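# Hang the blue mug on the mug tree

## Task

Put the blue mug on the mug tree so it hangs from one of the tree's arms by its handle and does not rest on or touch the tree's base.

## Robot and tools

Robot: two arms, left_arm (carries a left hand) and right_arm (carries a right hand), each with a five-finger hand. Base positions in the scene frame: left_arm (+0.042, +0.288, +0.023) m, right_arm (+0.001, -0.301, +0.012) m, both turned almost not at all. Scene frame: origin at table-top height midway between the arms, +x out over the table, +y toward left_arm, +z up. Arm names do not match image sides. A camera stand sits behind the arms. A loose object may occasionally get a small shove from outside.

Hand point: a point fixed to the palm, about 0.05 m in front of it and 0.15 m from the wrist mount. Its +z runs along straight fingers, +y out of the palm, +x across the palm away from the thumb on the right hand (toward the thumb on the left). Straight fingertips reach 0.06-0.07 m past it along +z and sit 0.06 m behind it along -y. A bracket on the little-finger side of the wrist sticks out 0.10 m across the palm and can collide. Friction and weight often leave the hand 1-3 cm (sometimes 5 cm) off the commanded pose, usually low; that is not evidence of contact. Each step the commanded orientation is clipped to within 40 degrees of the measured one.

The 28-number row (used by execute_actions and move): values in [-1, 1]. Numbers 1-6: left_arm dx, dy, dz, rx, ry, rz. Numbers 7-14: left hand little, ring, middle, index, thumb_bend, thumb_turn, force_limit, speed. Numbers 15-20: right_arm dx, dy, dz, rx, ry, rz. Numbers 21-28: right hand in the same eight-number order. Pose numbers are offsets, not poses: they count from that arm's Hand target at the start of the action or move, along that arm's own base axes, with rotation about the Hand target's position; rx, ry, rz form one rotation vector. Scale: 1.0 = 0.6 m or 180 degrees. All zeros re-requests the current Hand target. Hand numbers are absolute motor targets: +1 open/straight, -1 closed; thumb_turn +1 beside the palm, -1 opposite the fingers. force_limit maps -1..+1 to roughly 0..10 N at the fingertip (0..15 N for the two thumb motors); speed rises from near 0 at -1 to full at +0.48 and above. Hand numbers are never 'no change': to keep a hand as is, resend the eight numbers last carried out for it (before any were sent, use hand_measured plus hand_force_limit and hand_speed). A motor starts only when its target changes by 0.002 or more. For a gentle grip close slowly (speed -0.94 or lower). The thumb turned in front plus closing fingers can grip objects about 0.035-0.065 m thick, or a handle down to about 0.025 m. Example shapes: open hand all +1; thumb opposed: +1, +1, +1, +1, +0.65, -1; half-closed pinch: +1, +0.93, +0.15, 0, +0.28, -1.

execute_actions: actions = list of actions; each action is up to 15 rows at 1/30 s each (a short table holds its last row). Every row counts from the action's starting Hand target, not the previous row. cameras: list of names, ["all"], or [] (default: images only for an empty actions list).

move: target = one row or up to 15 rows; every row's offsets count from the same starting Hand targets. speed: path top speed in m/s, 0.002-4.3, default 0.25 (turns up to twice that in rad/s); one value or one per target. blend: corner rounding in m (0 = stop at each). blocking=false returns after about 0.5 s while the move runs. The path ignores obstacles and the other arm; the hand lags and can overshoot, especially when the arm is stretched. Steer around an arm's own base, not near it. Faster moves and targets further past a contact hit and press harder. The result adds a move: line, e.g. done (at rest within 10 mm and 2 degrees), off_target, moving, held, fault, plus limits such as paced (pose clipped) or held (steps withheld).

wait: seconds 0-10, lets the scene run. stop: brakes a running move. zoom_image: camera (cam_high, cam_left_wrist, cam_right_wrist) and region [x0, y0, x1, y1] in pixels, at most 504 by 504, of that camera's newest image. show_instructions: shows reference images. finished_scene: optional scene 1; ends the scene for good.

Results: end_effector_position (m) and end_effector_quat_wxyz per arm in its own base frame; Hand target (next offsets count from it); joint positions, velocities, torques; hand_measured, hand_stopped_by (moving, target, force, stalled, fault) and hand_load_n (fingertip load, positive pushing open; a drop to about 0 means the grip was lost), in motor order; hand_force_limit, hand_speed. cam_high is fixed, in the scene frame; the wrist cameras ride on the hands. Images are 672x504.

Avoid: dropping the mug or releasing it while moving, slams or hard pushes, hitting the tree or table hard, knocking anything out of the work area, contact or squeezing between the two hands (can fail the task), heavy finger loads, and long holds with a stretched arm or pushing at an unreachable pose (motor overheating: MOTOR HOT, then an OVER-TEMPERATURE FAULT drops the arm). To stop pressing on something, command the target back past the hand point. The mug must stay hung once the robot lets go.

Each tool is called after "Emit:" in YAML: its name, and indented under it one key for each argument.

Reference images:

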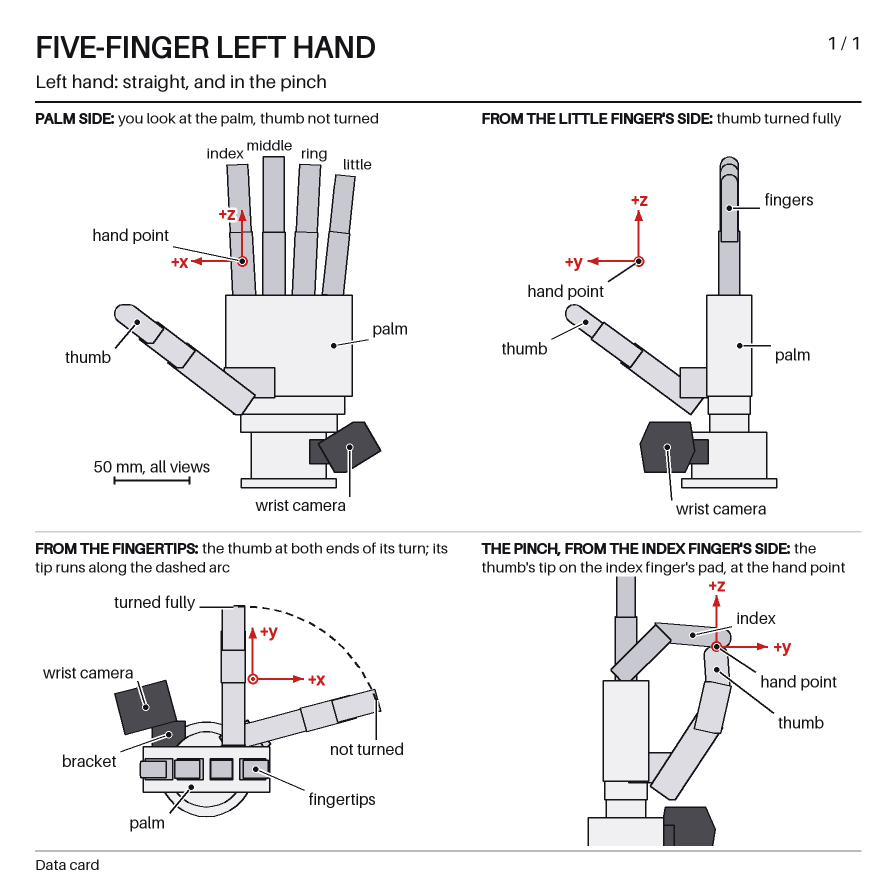

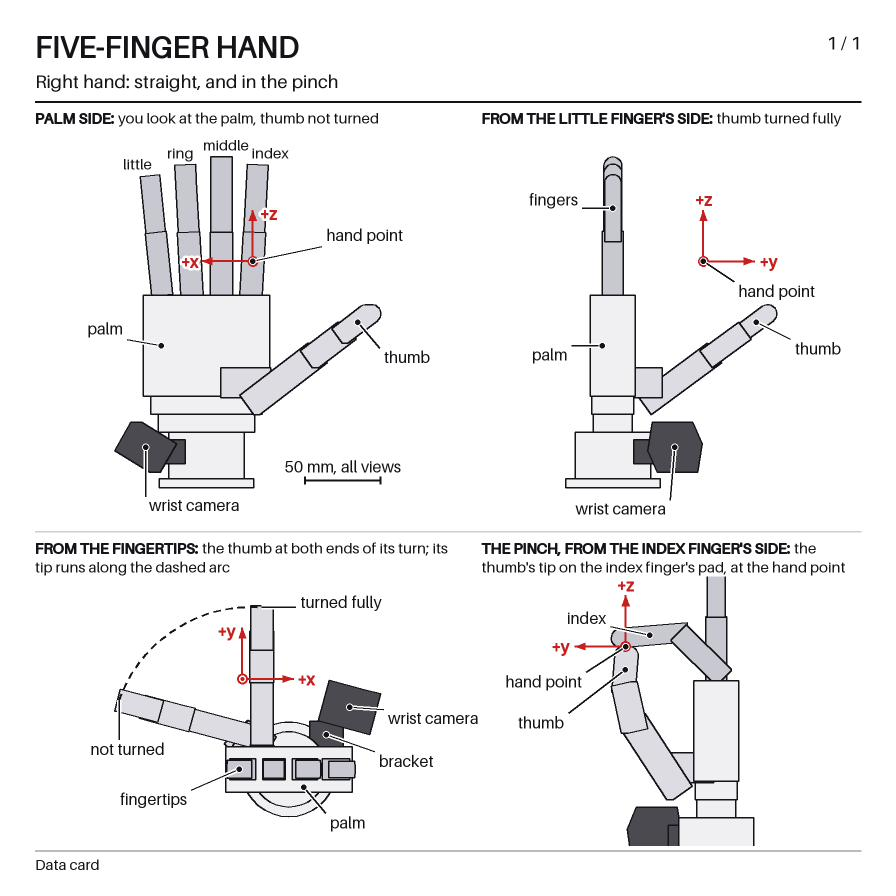

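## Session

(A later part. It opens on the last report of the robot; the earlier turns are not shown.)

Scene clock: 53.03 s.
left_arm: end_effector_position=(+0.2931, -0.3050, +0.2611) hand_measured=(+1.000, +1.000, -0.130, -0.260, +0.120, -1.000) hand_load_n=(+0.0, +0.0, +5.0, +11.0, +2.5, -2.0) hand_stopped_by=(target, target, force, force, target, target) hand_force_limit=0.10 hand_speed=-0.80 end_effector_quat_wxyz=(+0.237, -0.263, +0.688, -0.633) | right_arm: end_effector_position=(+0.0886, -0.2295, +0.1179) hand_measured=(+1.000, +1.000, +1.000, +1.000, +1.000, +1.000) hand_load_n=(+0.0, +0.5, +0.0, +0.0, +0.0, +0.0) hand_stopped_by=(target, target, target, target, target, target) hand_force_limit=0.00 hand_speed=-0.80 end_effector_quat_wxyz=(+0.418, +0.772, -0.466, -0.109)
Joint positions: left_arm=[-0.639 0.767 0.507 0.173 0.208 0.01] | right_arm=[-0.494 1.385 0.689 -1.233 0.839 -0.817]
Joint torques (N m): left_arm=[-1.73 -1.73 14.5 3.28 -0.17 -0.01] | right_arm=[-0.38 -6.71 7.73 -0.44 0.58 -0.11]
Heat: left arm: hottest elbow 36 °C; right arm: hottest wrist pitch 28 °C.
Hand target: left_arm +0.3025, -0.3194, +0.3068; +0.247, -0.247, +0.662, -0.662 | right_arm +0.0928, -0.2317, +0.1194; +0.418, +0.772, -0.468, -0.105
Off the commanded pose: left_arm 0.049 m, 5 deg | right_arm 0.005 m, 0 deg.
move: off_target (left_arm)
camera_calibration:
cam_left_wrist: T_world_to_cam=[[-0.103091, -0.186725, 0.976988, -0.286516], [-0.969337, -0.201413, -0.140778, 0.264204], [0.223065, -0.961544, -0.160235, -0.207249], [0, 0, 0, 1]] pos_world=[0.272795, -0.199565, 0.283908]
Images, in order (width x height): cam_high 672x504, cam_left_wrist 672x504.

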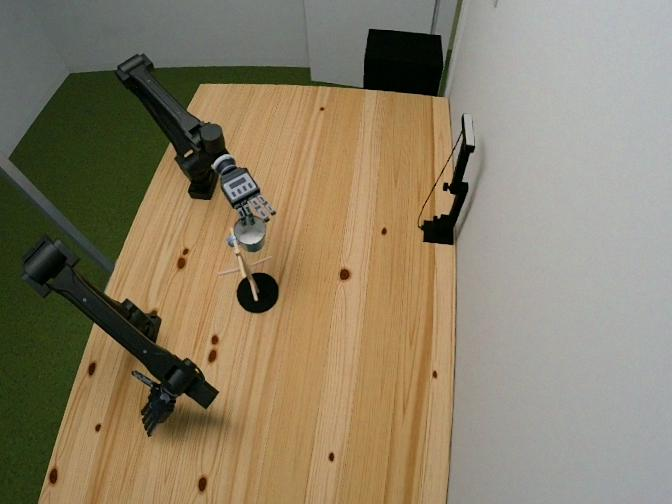

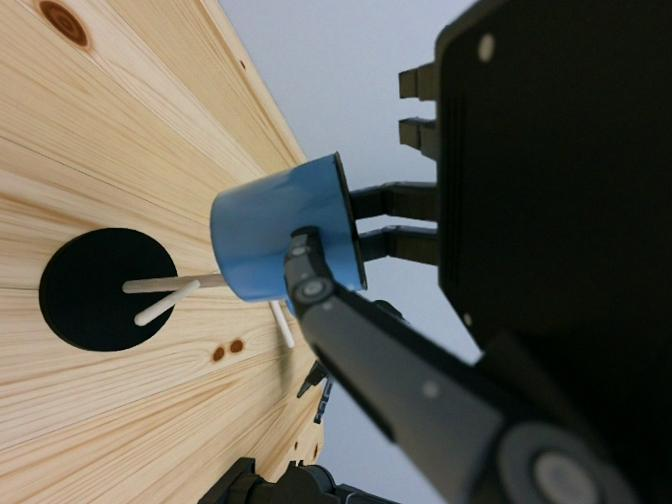

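Emit:
move:
  target: [-0.0075,0.0148,0.02,0,0,0,1,1,-0.6,-0.6,0.12,-1,0.1,-0.8,0,0,0,0,0,0,1,1,1,1,1,1,0,-0.8]
  speed: 0.05
  cameras: ["cam_high","cam_left_wrist"]

Emit:
zoom_image:
  camera: "cam_high"
  region: [205, 190, 275, 260]

Scene clock: 56.47 s.
left_arm: end_effector_position=(+0.2910, -0.3052, +0.2715) hand_measured=(+1.000, +1.000, -0.130, -0.260, +0.120, -1.000) hand_load_n=(+0.0, +0.0, +4.5, +11.5, +2.5, -2.0) hand_stopped_by=(target, target, force, force, target, target) hand_force_limit=0.10 hand_speed=-0.80 end_effector_quat_wxyz=(+0.236, -0.259, +0.687, -0.637) | right_arm: end_effector_position=(+0.0886, -0.2295, +0.1179) hand_measured=(+1.000, +1.000, +1.000, +1.000, +1.000, +1.000) hand_load_n=(+0.0, +0.0, +0.0, +0.0, +0.0, +0.0) hand_stopped_by=(target, target, target, target, target, target) hand_force_limit=0.00 hand_speed=-0.80 end_effector_quat_wxyz=(+0.418, +0.772, -0.466, -0.109)
Joint positions: left_arm=[-0.639 0.752 0.524 0.148 0.216 0.01] | right_arm=[-0.494 1.385 0.689 -1.233 0.839 -0.817]
Joint torques (N m): left_arm=[-0.26 -2.96 14.53 2.11 0.18 0] | right_arm=[-0.44 -5.89 7.68 -0.49 0.54 -0.12]
Heat: left arm: hottest elbow 38 °C; right arm: hottest wrist pitch 28 °C.
Hand target: left_arm +0.2980, -0.3105, +0.3188; +0.248, -0.247, +0.662, -0.662 | right_arm +0.0928, -0.2317, +0.1194; +0.418, +0.772, -0.468, -0.105
Off the commanded pose: left_arm 0.048 m, 4 deg | right_arm 0.005 m, 0 deg.
move: off_target (left_arm)
camera_calibration:
cam_left_wrist: T_world_to_cam=[[-0.109788, -0.181257, 0.977288, -0.29334], [-0.970056, -0.194777, -0.1451, 0.266992], [0.216654, -0.963954, -0.154445, -0.205737], [0, 0, 0, 1]] pos_world=[0.271366, -0.199487, 0.293643]
Images, in order (width x height): cam_high 672x504, cam_left_wrist 672x504.

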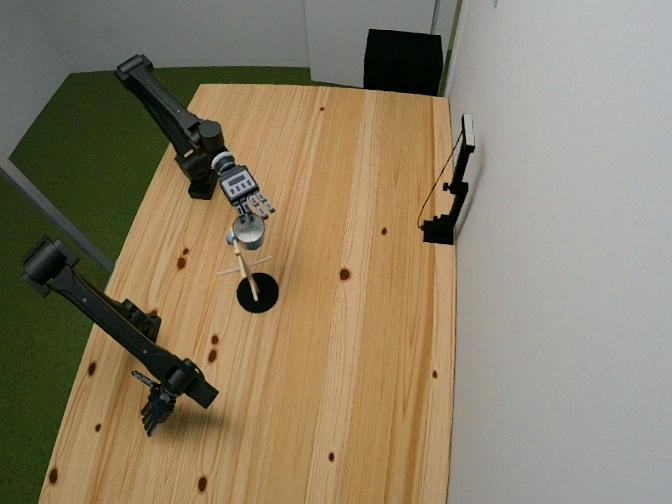

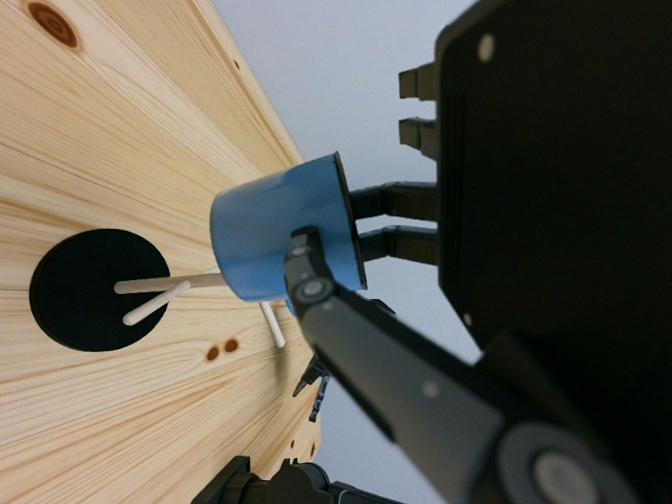

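Scaled by 7.200 from the camera's 672x504 image, which has a finer 960x720 frame.

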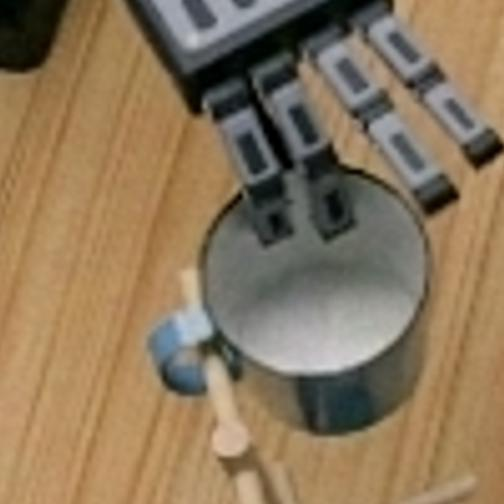

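Emit:
move:
  target: [-0.0133,0.0267,0.0,0,0,0,1,1,-0.6,-0.6,0.12,-1,0.1,-0.8,0,0,0,0,0,0,1,1,1,1,1,1,0,-0.8]
  speed: 0.05
  cameras: ["cam_high"]

Emit:
zoom_image:
  camera: "cam_high"
  region: [205, 190, 275, 260]

Scene clock: 58.23 s.
left_arm: end_effector_position=(+0.2843, -0.2950, +0.2833) hand_measured=(+1.000, +1.000, -0.130, -0.260, +0.120, -1.000) hand_load_n=(+0.0, +0.0, +5.0, +10.5, +2.5, -2.0) hand_stopped_by=(target, target, force, force, target, target) hand_force_limit=0.10 hand_speed=-0.80 end_effector_quat_wxyz=(+0.235, -0.253, +0.683, -0.644) | right_arm: end_effector_position=(+0.0886, -0.2295, +0.1179) hand_measured=(+1.000, +1.000, +1.000, +1.000, +1.000, +1.000) hand_load_n=(+0.0, +0.0, +0.0, +0.0, +0.0, +0.0) hand_stopped_by=(target, target, target, target, target, target) hand_force_limit=0.00 hand_speed=-0.80 end_effector_quat_wxyz=(+0.418, +0.772, -0.466, -0.109)
Joint positions: left_arm=[-0.612 0.699 0.524 0.112 0.253 0.01] | right_arm=[-0.494 1.385 0.689 -1.233 0.839 -0.817]
Joint torques (N m): left_arm=[0.44 -2.55 13.11 2.28 0.08 0] | right_arm=[-0.32 -6.71 7.68 -0.34 0.55 -0.09]
Heat: left arm: hottest elbow 38 °C; right arm: hottest wrist pitch 28 °C.
Hand target: left_arm +0.2900, -0.2945, +0.3188; +0.247, -0.247, +0.662, -0.662 | right_arm +0.0928, -0.2317, +0.1194; +0.418, +0.772, -0.468, -0.105
Off the commanded pose: left_arm 0.036 m, 4 deg | right_arm 0.005 m, 0 deg.
move: off_target (left_arm)
Images, in order (width x height): cam_high 672x504.

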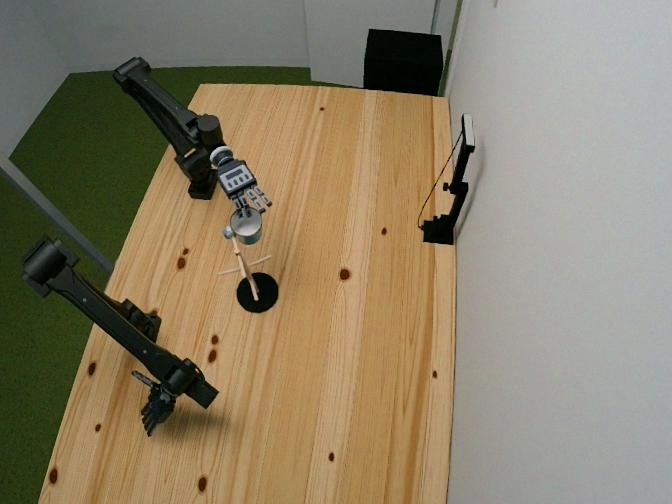

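Scaled by 7.200 from the camera's 672x504 image, which has a finer 960x720 frame.

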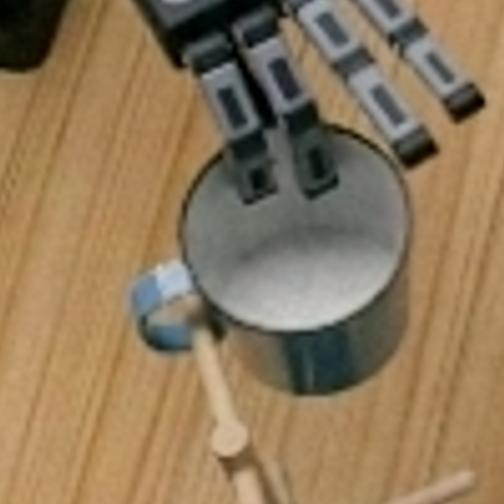

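Emit:
zoom_image:
  camera: "cam_high"
  region: [218, 220, 248, 250]

Scaled by 16.800 from the camera's 672x504 image, which has a finer 960x720 frame.

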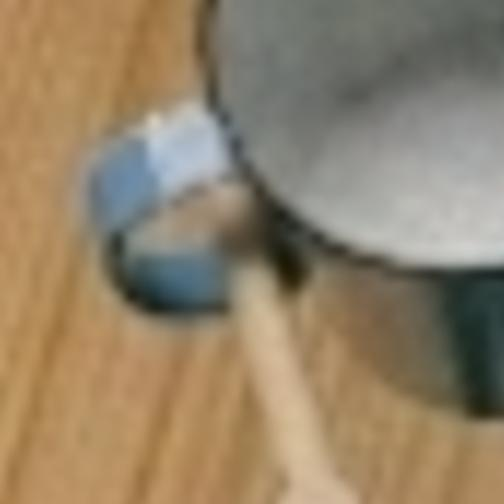

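Emit:
move:
  target: [0.0112,-0.0018,-0.0333,-0.0303,0.0594,0,1,1,-0.6,-0.6,0.12,-1,0.1,-0.8,0,0,0,0,0,0,1,1,1,1,1,1,0,-0.8]
  speed: 0.05
  cameras: ["cam_high"]

Emit:
zoom_image:
  camera: "cam_high"
  region: [205, 190, 275, 260]

Emit:
zoom_image:
  camera: "cam_high"
  region: [218, 220, 248, 250]

Scene clock: 62.13 s.
left_arm: end_effector_position=(+0.2881, -0.2941, +0.2761) hand_measured=(+1.000, +1.000, -0.130, -0.260, +0.120, -1.000) hand_load_n=(+0.0, +0.0, +5.0, +11.0, +2.5, -2.0) hand_stopped_by=(target, target, force, force, target, target) hand_force_limit=0.10 hand_speed=-0.80 end_effector_quat_wxyz=(+0.166, -0.321, +0.666, -0.652) | right_arm: end_effector_position=(+0.0886, -0.2295, +0.1179) hand_measured=(+1.000, +1.000, +1.000, +1.000, +1.000, +1.000) hand_load_n=(+0.0, +0.0, +0.0, +0.0, +0.0, +0.0) hand_stopped_by=(target, target, target, target, target, target) hand_force_limit=0.00 hand_speed=-0.80 end_effector_quat_wxyz=(+0.418, +0.772, -0.466, -0.109)
Joint positions: left_arm=[-0.551 0.736 0.524 0.112 0.319 -0.168] | right_arm=[-0.494 1.385 0.689 -1.233 0.839 -0.817]
Joint torques (N m): left_arm=[0.38 -1.44 11.78 2.92 0.09 -0.08] | right_arm=[-0.79 -6.59 7.72 -0.54 0.55 -0.11]
Heat: left arm: hottest elbow 39 °C; right arm: hottest elbow 28 °C.
Hand target: left_arm +0.2967, -0.2956, +0.2987; +0.173, -0.319, +0.651, -0.667 | right_arm +0.0928, -0.2317, +0.1194; +0.418, +0.772, -0.468, -0.105
Off the commanded pose: left_arm 0.024 m, 3 deg | right_arm 0.005 m, 0 deg.
move: off_target (left_arm)
Images, in order (width x height): cam_high 672x504.

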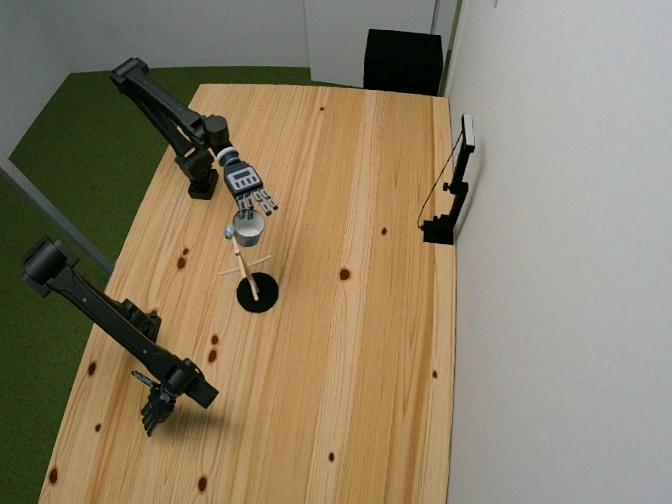

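Scaled by 7.200 from the camera's 672x504 image, which has a finer 960x720 frame.

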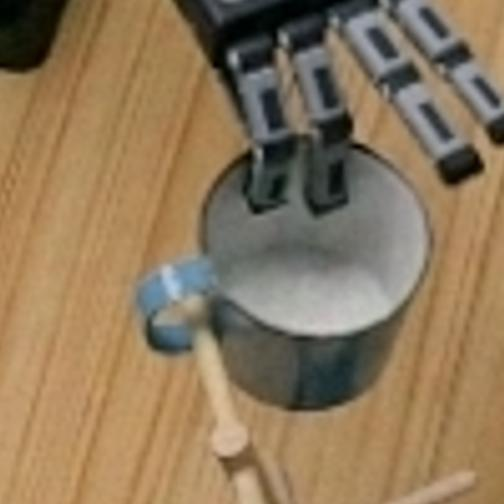

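Scaled by 16.800 from the camera's 672x504 image, which has a finer 960x720 frame.

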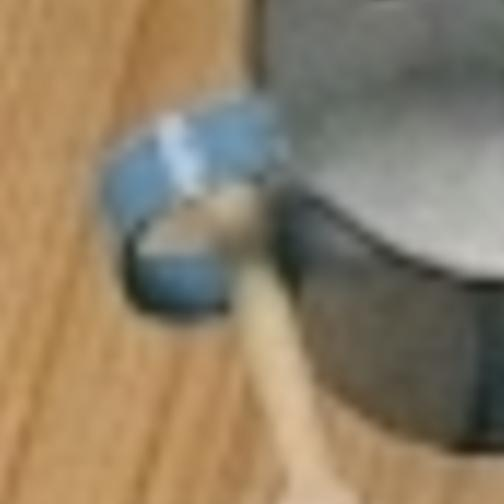

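Emit:
move:
  target: [0.0167,-0.015,-0.04,-0.0504,0.099,0,1,1,-0.6,-0.6,0.12,-1,0.1,-0.8,0,0,0,0,0,0,1,1,1,1,1,1,0,-0.8]
  speed: 0.06
  cameras: ["cam_high"]

Emit:
zoom_image:
  camera: "cam_high"
  region: [205, 190, 275, 260]

Emit:
zoom_image:
  camera: "cam_high"
  region: [218, 220, 248, 250]

Scene clock: 66.33 s.
left_arm: end_effector_position=(+0.2970, -0.3032, +0.2551) hand_measured=(+1.000, +1.000, -0.130, -0.260, +0.120, -1.000) hand_load_n=(+0.0, +0.0, +4.5, +11.5, +2.5, -2.0) hand_stopped_by=(target, target, force, force, target, target) hand_force_limit=0.10 hand_speed=-0.80 end_effector_quat_wxyz=(+0.041, -0.435, +0.629, -0.643) | right_arm: end_effector_position=(+0.0886, -0.2295, +0.1179) hand_measured=(+1.000, +1.000, +1.000, +1.000, +1.000, +1.000) hand_load_n=(+0.0, +0.0, +0.0, +0.0, +0.0, +0.0) hand_stopped_by=(target, target, target, target, target, target) hand_force_limit=0.00 hand_speed=-0.80 end_effector_quat_wxyz=(+0.418, +0.772, -0.466, -0.109)
Joint positions: left_arm=[-0.491 0.852 0.524 0.142 0.406 -0.467] | right_arm=[-0.494 1.385 0.689 -1.233 0.839 -0.817]
Joint torques (N m): left_arm=[0.32 -2.26 11.11 3.07 0.17 -0.16] | right_arm=[-0.44 -6.48 7.68 -0.32 0.54 -0.11]
Heat: left arm: hottest elbow 39 °C; right arm: hottest elbow 28 °C.
Hand target: left_arm +0.3067, -0.3046, +0.2749; +0.044, -0.431, +0.615, -0.659 | right_arm +0.0928, -0.2317, +0.1194; +0.418, +0.772, -0.468, -0.105
Off the commanded pose: left_arm 0.022 m, 3 deg | right_arm 0.005 m, 0 deg.
move: off_target (left_arm)
Images, in order (width x height): cam_high 672x504.

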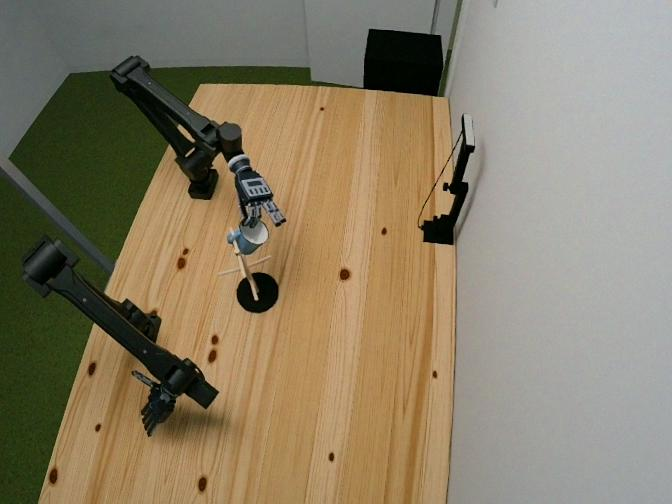

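Scaled by 7.200 from the camera's 672x504 image, which has a finer 960x720 frame.

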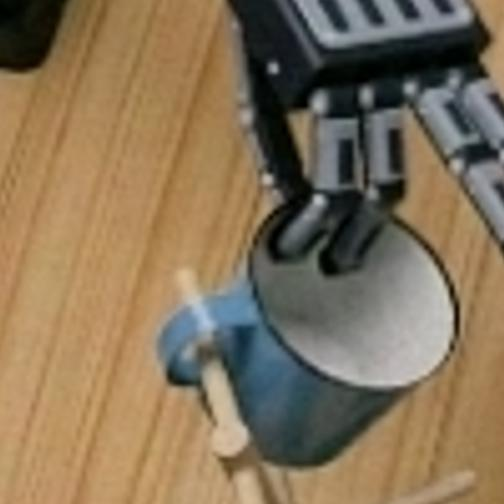

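Scaled by 16.800 from the camera's 672x504 image, which has a finer 960x720 frame.

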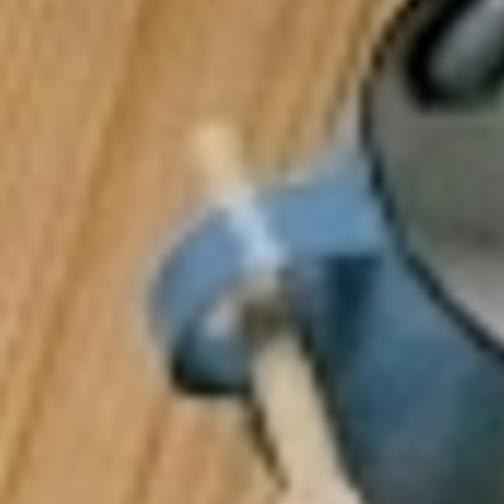

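Emit:
move:
  target: [-0.0145,-0.0073,-0.0317,-0.063,0.1237,0,1,1,-0.6,-0.6,0.12,-1,0.1,-0.8,0,0,0,0,0,0,1,1,1,1,1,1,0,-0.8]
  speed: 0.06
  cameras: ["cam_high","cam_left_wrist"]

Emit:
zoom_image:
  camera: "cam_high"
  region: [205, 190, 275, 260]

Emit:
zoom_image:
  camera: "cam_high"
  region: [218, 220, 248, 250]

Scene clock: 71.00 s.
left_arm: end_effector_position=(+0.2926, -0.3088, +0.2449) hand_measured=(+1.000, +1.000, -0.130, -0.260, +0.120, -1.000) hand_load_n=(+0.0, +0.0, +4.0, +12.0, +2.5, -2.0) hand_stopped_by=(target, target, force, force, target, target) hand_force_limit=0.10 hand_speed=-0.80 end_effector_quat_wxyz=(+0.113, +0.554, -0.556, +0.610) | right_arm: end_effector_position=(+0.0886, -0.2295, +0.1179) hand_measured=(+1.000, +1.000, +1.000, +1.000, +1.000, +1.000) hand_load_n=(+0.0, +0.0, +0.0, +0.0, +0.0, +0.0) hand_stopped_by=(target, target, target, target, target, target) hand_force_limit=0.00 hand_speed=-0.80 end_effector_quat_wxyz=(+0.418, +0.772, -0.466, -0.109)
Joint positions: left_arm=[-0.447 0.927 0.506 0.153 0.507 -0.835] | right_arm=[-0.494 1.385 0.689 -1.233 0.839 -0.817]
Joint torques (N m): left_arm=[0.15 -2.73 9.54 3.06 0.4 -0.26] | right_arm=[-0.26 -6.53 7.77 -0.39 0.57 -0.13]
Heat: left arm: hottest elbow 40 °C; right arm: hottest elbow 28 °C.
Hand target: left_arm +0.2981, -0.3089, +0.2561; +0.117, +0.552, -0.544, +0.621 | right_arm +0.0928, -0.2317, +0.1194; +0.418, +0.772, -0.468, -0.105
Off the commanded pose: left_arm 0.012 m, 2 deg | right_arm 0.005 m, 0 deg.
move: off_target (left_arm)
camera_calibration:
cam_left_wrist: T_world_to_cam=[[0.655243, 0.259215, 0.709552, -0.290084], [-0.713753, -0.0951941, 0.693898, 0.0142995], [0.247414, -0.961117, 0.122641, -0.289616], [0, 0, 0, 1]] pos_world=[0.271937, -0.201799, 0.231426]
Images, in order (width x height): cam_high 672x504, cam_left_wrist 672x504.

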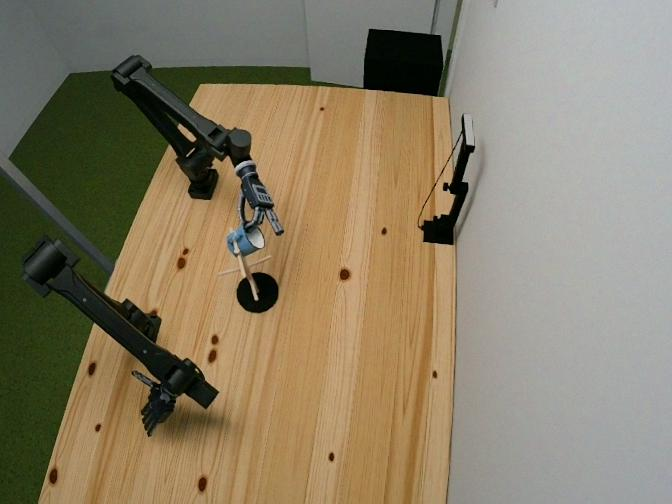

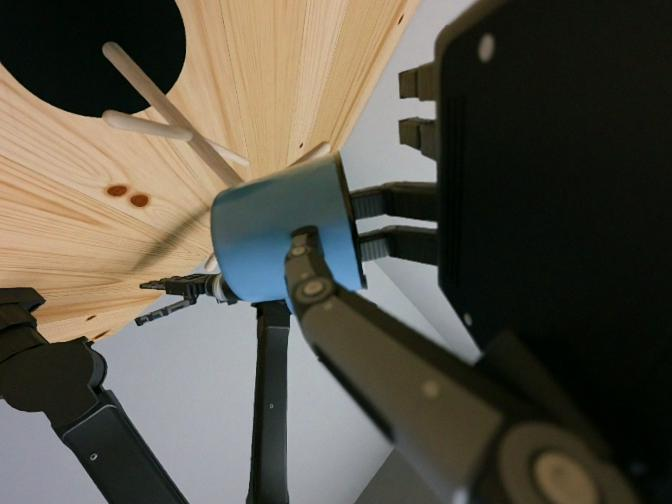

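Scaled by 7.200 from the camera's 672x504 image, which has a finer 960x720 frame.

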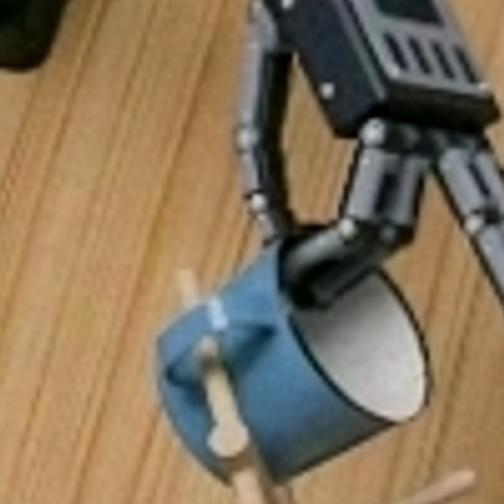

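Scaled by 16.800 from the camera's 672x504 image, which has a finer 960x720 frame.

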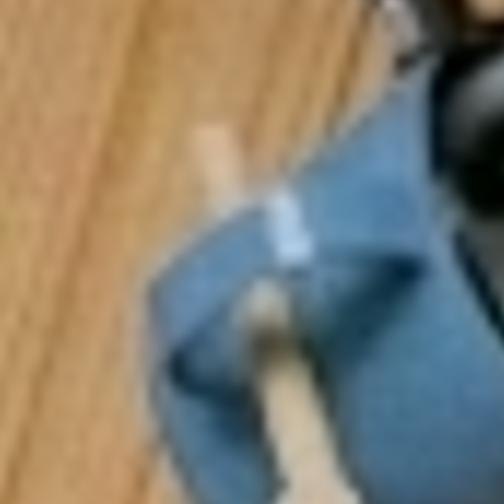

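Emit:
move:
  target: [-0.0242,-0.0017,-0.03,0,0,0,1,1,-0.6,-0.6,0.12,-1,0.1,-0.8,0,0,0,0,0,0,1,1,1,1,1,1,0,-0.8]
  speed: 0.05
  cameras: ["cam_high"]

Emit:
zoom_image:
  camera: "cam_high"
  region: [205, 190, 275, 260]

Emit:
zoom_image:
  camera: "cam_high"
  region: [218, 220, 248, 250]

Scene clock: 73.23 s.
left_arm: end_effector_position=(+0.2849, -0.3053, +0.2237) hand_measured=(+1.000, +1.000, -0.130, -0.260, +0.120, -1.000) hand_load_n=(+0.0, +0.0, +4.0, +11.5, +2.5, -2.0) hand_stopped_by=(target, target, force, force, target, target) hand_force_limit=0.10 hand_speed=-0.80 end_effector_quat_wxyz=(+0.113, +0.562, -0.551, +0.606) | right_arm: end_effector_position=(+0.0886, -0.2295, +0.1179) hand_measured=(+1.000, +1.000, +1.000, +1.000, +1.000, +1.000) hand_load_n=(+0.0, +0.0, +0.0, +0.0, +0.0, +0.0) hand_stopped_by=(target, target, target, target, target, target) hand_force_limit=0.00 hand_speed=-0.80 end_effector_quat_wxyz=(+0.418, +0.772, -0.466, -0.109)
Joint positions: left_arm=[-0.454 0.927 0.447 0.205 0.489 -0.848] | right_arm=[-0.494 1.385 0.689 -1.233 0.839 -0.817]
Joint torques (N m): left_arm=[-1.61 -3.66 9.05 2.89 0.07 -0.17] | right_arm=[-0.32 -6.53 7.71 -0.54 0.56 -0.11]
Heat: left arm: hottest elbow 40 °C; right arm: hottest elbow 28 °C.
Hand target: left_arm +0.2836, -0.3100, +0.2380; +0.117, +0.552, -0.544, +0.621 | right_arm +0.0928, -0.2317, +0.1194; +0.418, +0.772, -0.468, -0.105
Off the commanded pose: left_arm 0.015 m, 2 deg | right_arm 0.005 m, 0 deg.
move: off_target (left_arm)
Images, in order (width x height): cam_high 672x504.

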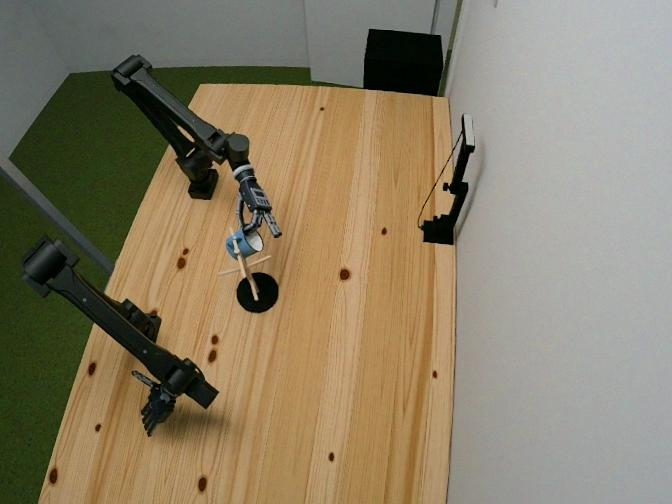

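Scaled by 7.200 from the camera's 672x504 image, which has a finer 960x720 frame.

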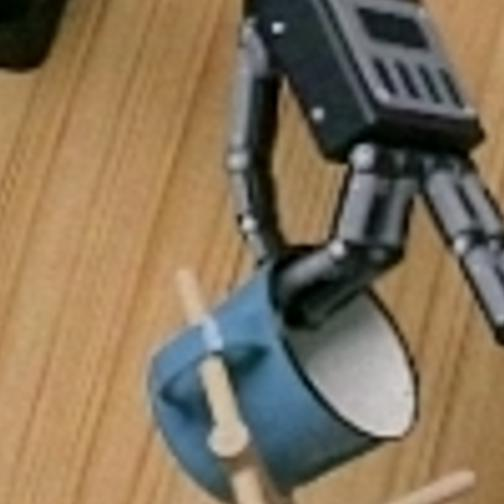

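Scaled by 16.800 from the camera's 672x504 image, which has a finer 960x720 frame.

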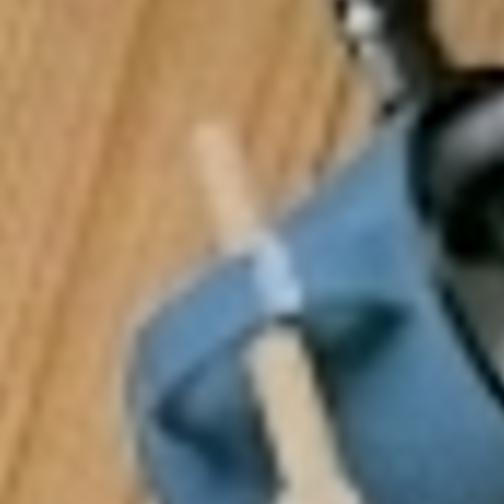

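Emit:
move:
  target: [0,0,0,0,0,0,1,1,0.3,0.2,0.12,-1,0.1,-0.88,0,0,0,0,0,0,1,1,1,1,1,1,0,-0.8]
  speed: 0.05
  cameras: ["cam_high","cam_left_wrist"]

Emit:
zoom_image:
  camera: "cam_high"
  region: [205, 190, 275, 260]

Emit:
zoom_image:
  camera: "cam_high"
  region: [218, 220, 248, 250]

Scene clock: 75.33 s.
left_arm: end_effector_position=(+0.2855, -0.3059, +0.2271) hand_measured=(+1.000, +1.000, +0.300, +0.200, +0.120, -1.000) hand_load_n=(+0.0, +0.0, +0.0, +0.0, +0.0, -0.5) hand_stopped_by=(target, target, target, target, target, target) hand_force_limit=0.10 hand_speed=-0.88 end_effector_quat_wxyz=(+0.116, +0.563, -0.546, +0.610) | right_arm: end_effector_position=(+0.0886, -0.2295, +0.1179) hand_measured=(+1.000, +1.000, +1.000, +1.000, +1.000, +1.000) hand_load_n=(+0.0, +0.0, +0.0, +0.0, +0.0, +0.0) hand_stopped_by=(target, target, target, target, target, target) hand_force_limit=0.00 hand_speed=-0.80 end_effector_quat_wxyz=(+0.418, +0.772, -0.466, -0.109)
Joint positions: left_arm=[-0.454 0.926 0.447 0.216 0.489 -0.862] | right_arm=[-0.494 1.385 0.689 -1.233 0.839 -0.817]
Joint torques (N m): left_arm=[-1.61 -3.49 9.06 2.59 0.04 -0.02] | right_arm=[-0.67 -6.48 7.71 -0.44 0.57 -0.1]
Heat: left arm: hottest elbow 40 °C; right arm: hottest elbow 28 °C.
Hand target: left_arm +0.2836, -0.3100, +0.2379; +0.117, +0.552, -0.544, +0.621 | right_arm +0.0928, -0.2317, +0.1194; +0.418, +0.772, -0.468, -0.105
Off the commanded pose: left_arm 0.012 m, 2 deg | right_arm 0.005 m, 0 deg.
move: off_target (left_arm)
camera_calibration:
cam_left_wrist: T_world_to_cam=[[0.661483, 0.279732, 0.695838, -0.265903], [-0.701299, -0.0980506, 0.706092, 0.0147315], [0.265744, -0.955058, 0.131317, -0.288261], [0, 0, 0, 1]] pos_world=[0.262825, -0.19948, 0.212477]
Images, in order (width x height): cam_high 672x504, cam_left_wrist 672x504.

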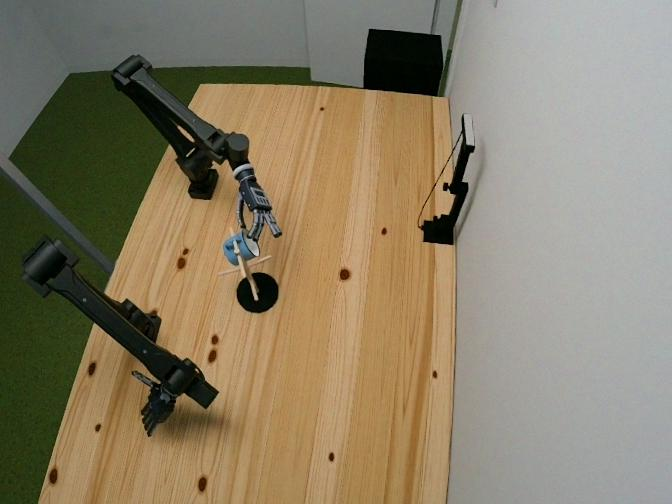

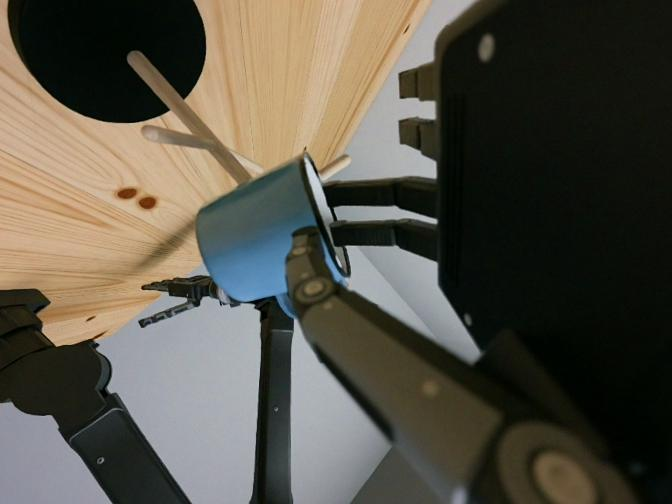

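Scaled by 7.200 from the camera's 672x504 image, which has a finer 960x720 frame.

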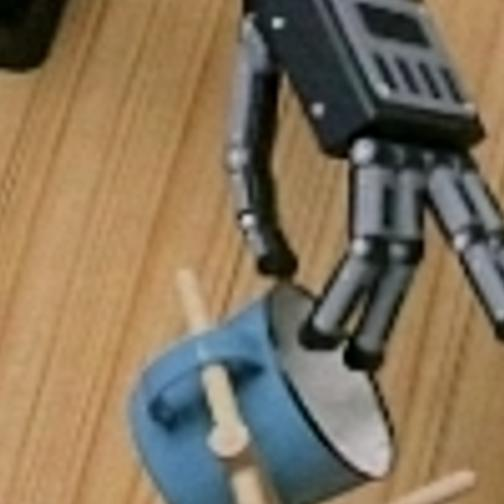

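Scaled by 16.800 from the camera's 672x504 image, which has a finer 960x720 frame.

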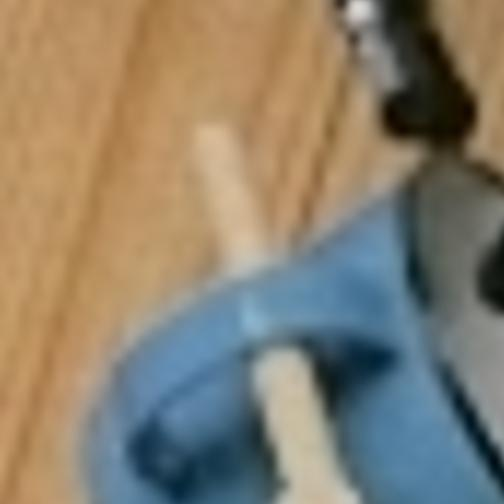

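Emit:
move:
  target:
    - [0.0883,0.044,0.0625,0,0,0,1,1,0.3,0.2,0.12,-1,0.1,-0.88,0,0,0,0,0,0,1,1,1,1,1,1,0,-0.8]
    - [-0.025,0.267,0.146,0,0,0,1,1,0.3,0.2,0.12,-1,0.1,-0.88,0,0,0,0,0,0,1,1,1,1,1,1,0,-0.8]
  speed: [0.08,0.2]
  blend: 0.01
  cameras: ["cam_high","cam_left_wrist"]

Emit:
zoom_image:
  camera: "cam_high"
  region: [205, 190, 305, 310]

Scene clock: 78.70 s.
left_arm: end_effector_position=(+0.2615, -0.1540, +0.3047) hand_measured=(+1.000, +1.000, +0.300, +0.200, +0.120, -1.000) hand_load_n=(+0.0, +0.0, +0.0, +0.0, +0.0, -0.5) hand_stopped_by=(target, target, target, target, target, target) hand_force_limit=0.10 hand_speed=-0.88 end_effector_quat_wxyz=(+0.135, +0.563, -0.540, +0.611) | right_arm: end_effector_position=(+0.0886, -0.2295, +0.1179) hand_measured=(+1.000, +1.000, +1.000, +1.000, +1.000, +1.000) hand_load_n=(+0.5, +0.0, +0.0, +0.0, +0.0, +0.0) hand_stopped_by=(target, target, target, target, target, target) hand_force_limit=0.00 hand_speed=-0.80 end_effector_quat_wxyz=(+0.418, +0.772, -0.466, -0.109)
Joint positions: left_arm=[0.189 0.686 0.595 -0.426 1.117 -0.551] | right_arm=[-0.494 1.385 0.689 -1.233 0.839 -0.817]
Joint torques (N m): left_arm=[0.44 -0.67 13.03 1.2 0.49 0.14] | right_arm=[-0.21 -6.77 7.68 -0.44 0.57 -0.08]
Heat: left arm: hottest elbow 40 °C; right arm: hottest elbow 28 °C.
Hand target: left_arm +0.2686, -0.1498, +0.3255; +0.117, +0.552, -0.544, +0.621 | right_arm +0.0928, -0.2317, +0.1194; +0.418, +0.772, -0.468, -0.105
Off the commanded pose: left_arm 0.022 m, 3 deg | right_arm 0.005 m, 0 deg.
move: off_target (left_arm)
camera_calibration:
cam_left_wrist: T_world_to_cam=[[0.680131, 0.289746, 0.673401, -0.343043], [-0.68782, -0.0655856, 0.722913, -0.0457359], [0.253627, -0.954854, 0.154686, -0.150919], [0, 0, 0, 1]] pos_world=[0.240133, -0.0477096, 0.287414]
Images, in order (width x height): cam_high 672x504, cam_left_wrist 672x504.

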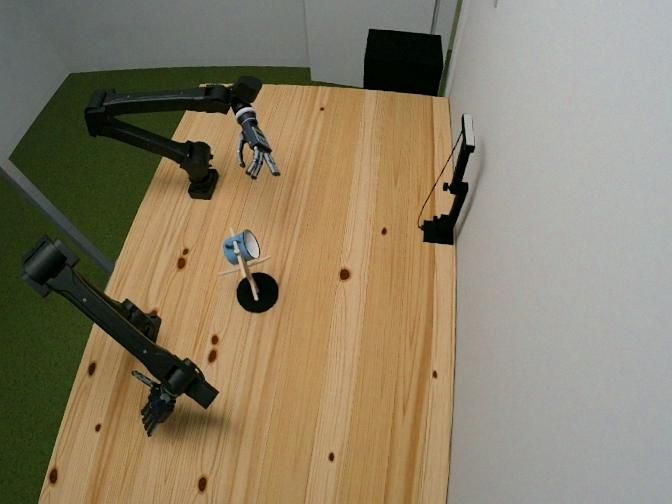

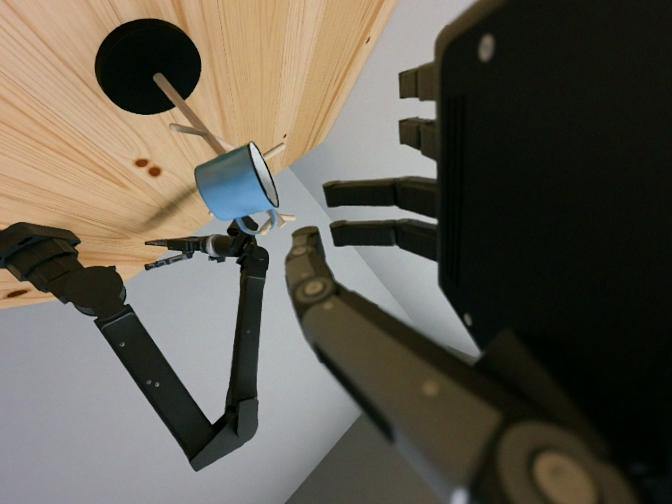

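Scaled by 4.200 from the camera's 672x504 image, which has a finer 960x720 frame.

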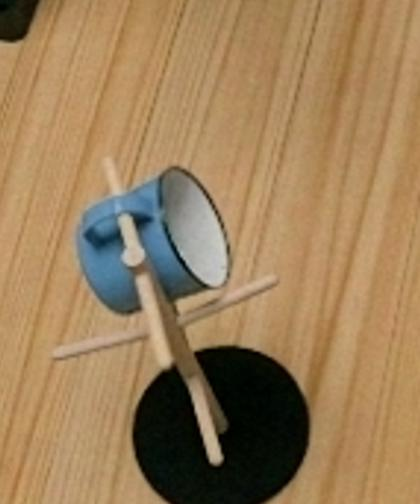

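Emit:
finished_scene:

The scene is finished: the task was done.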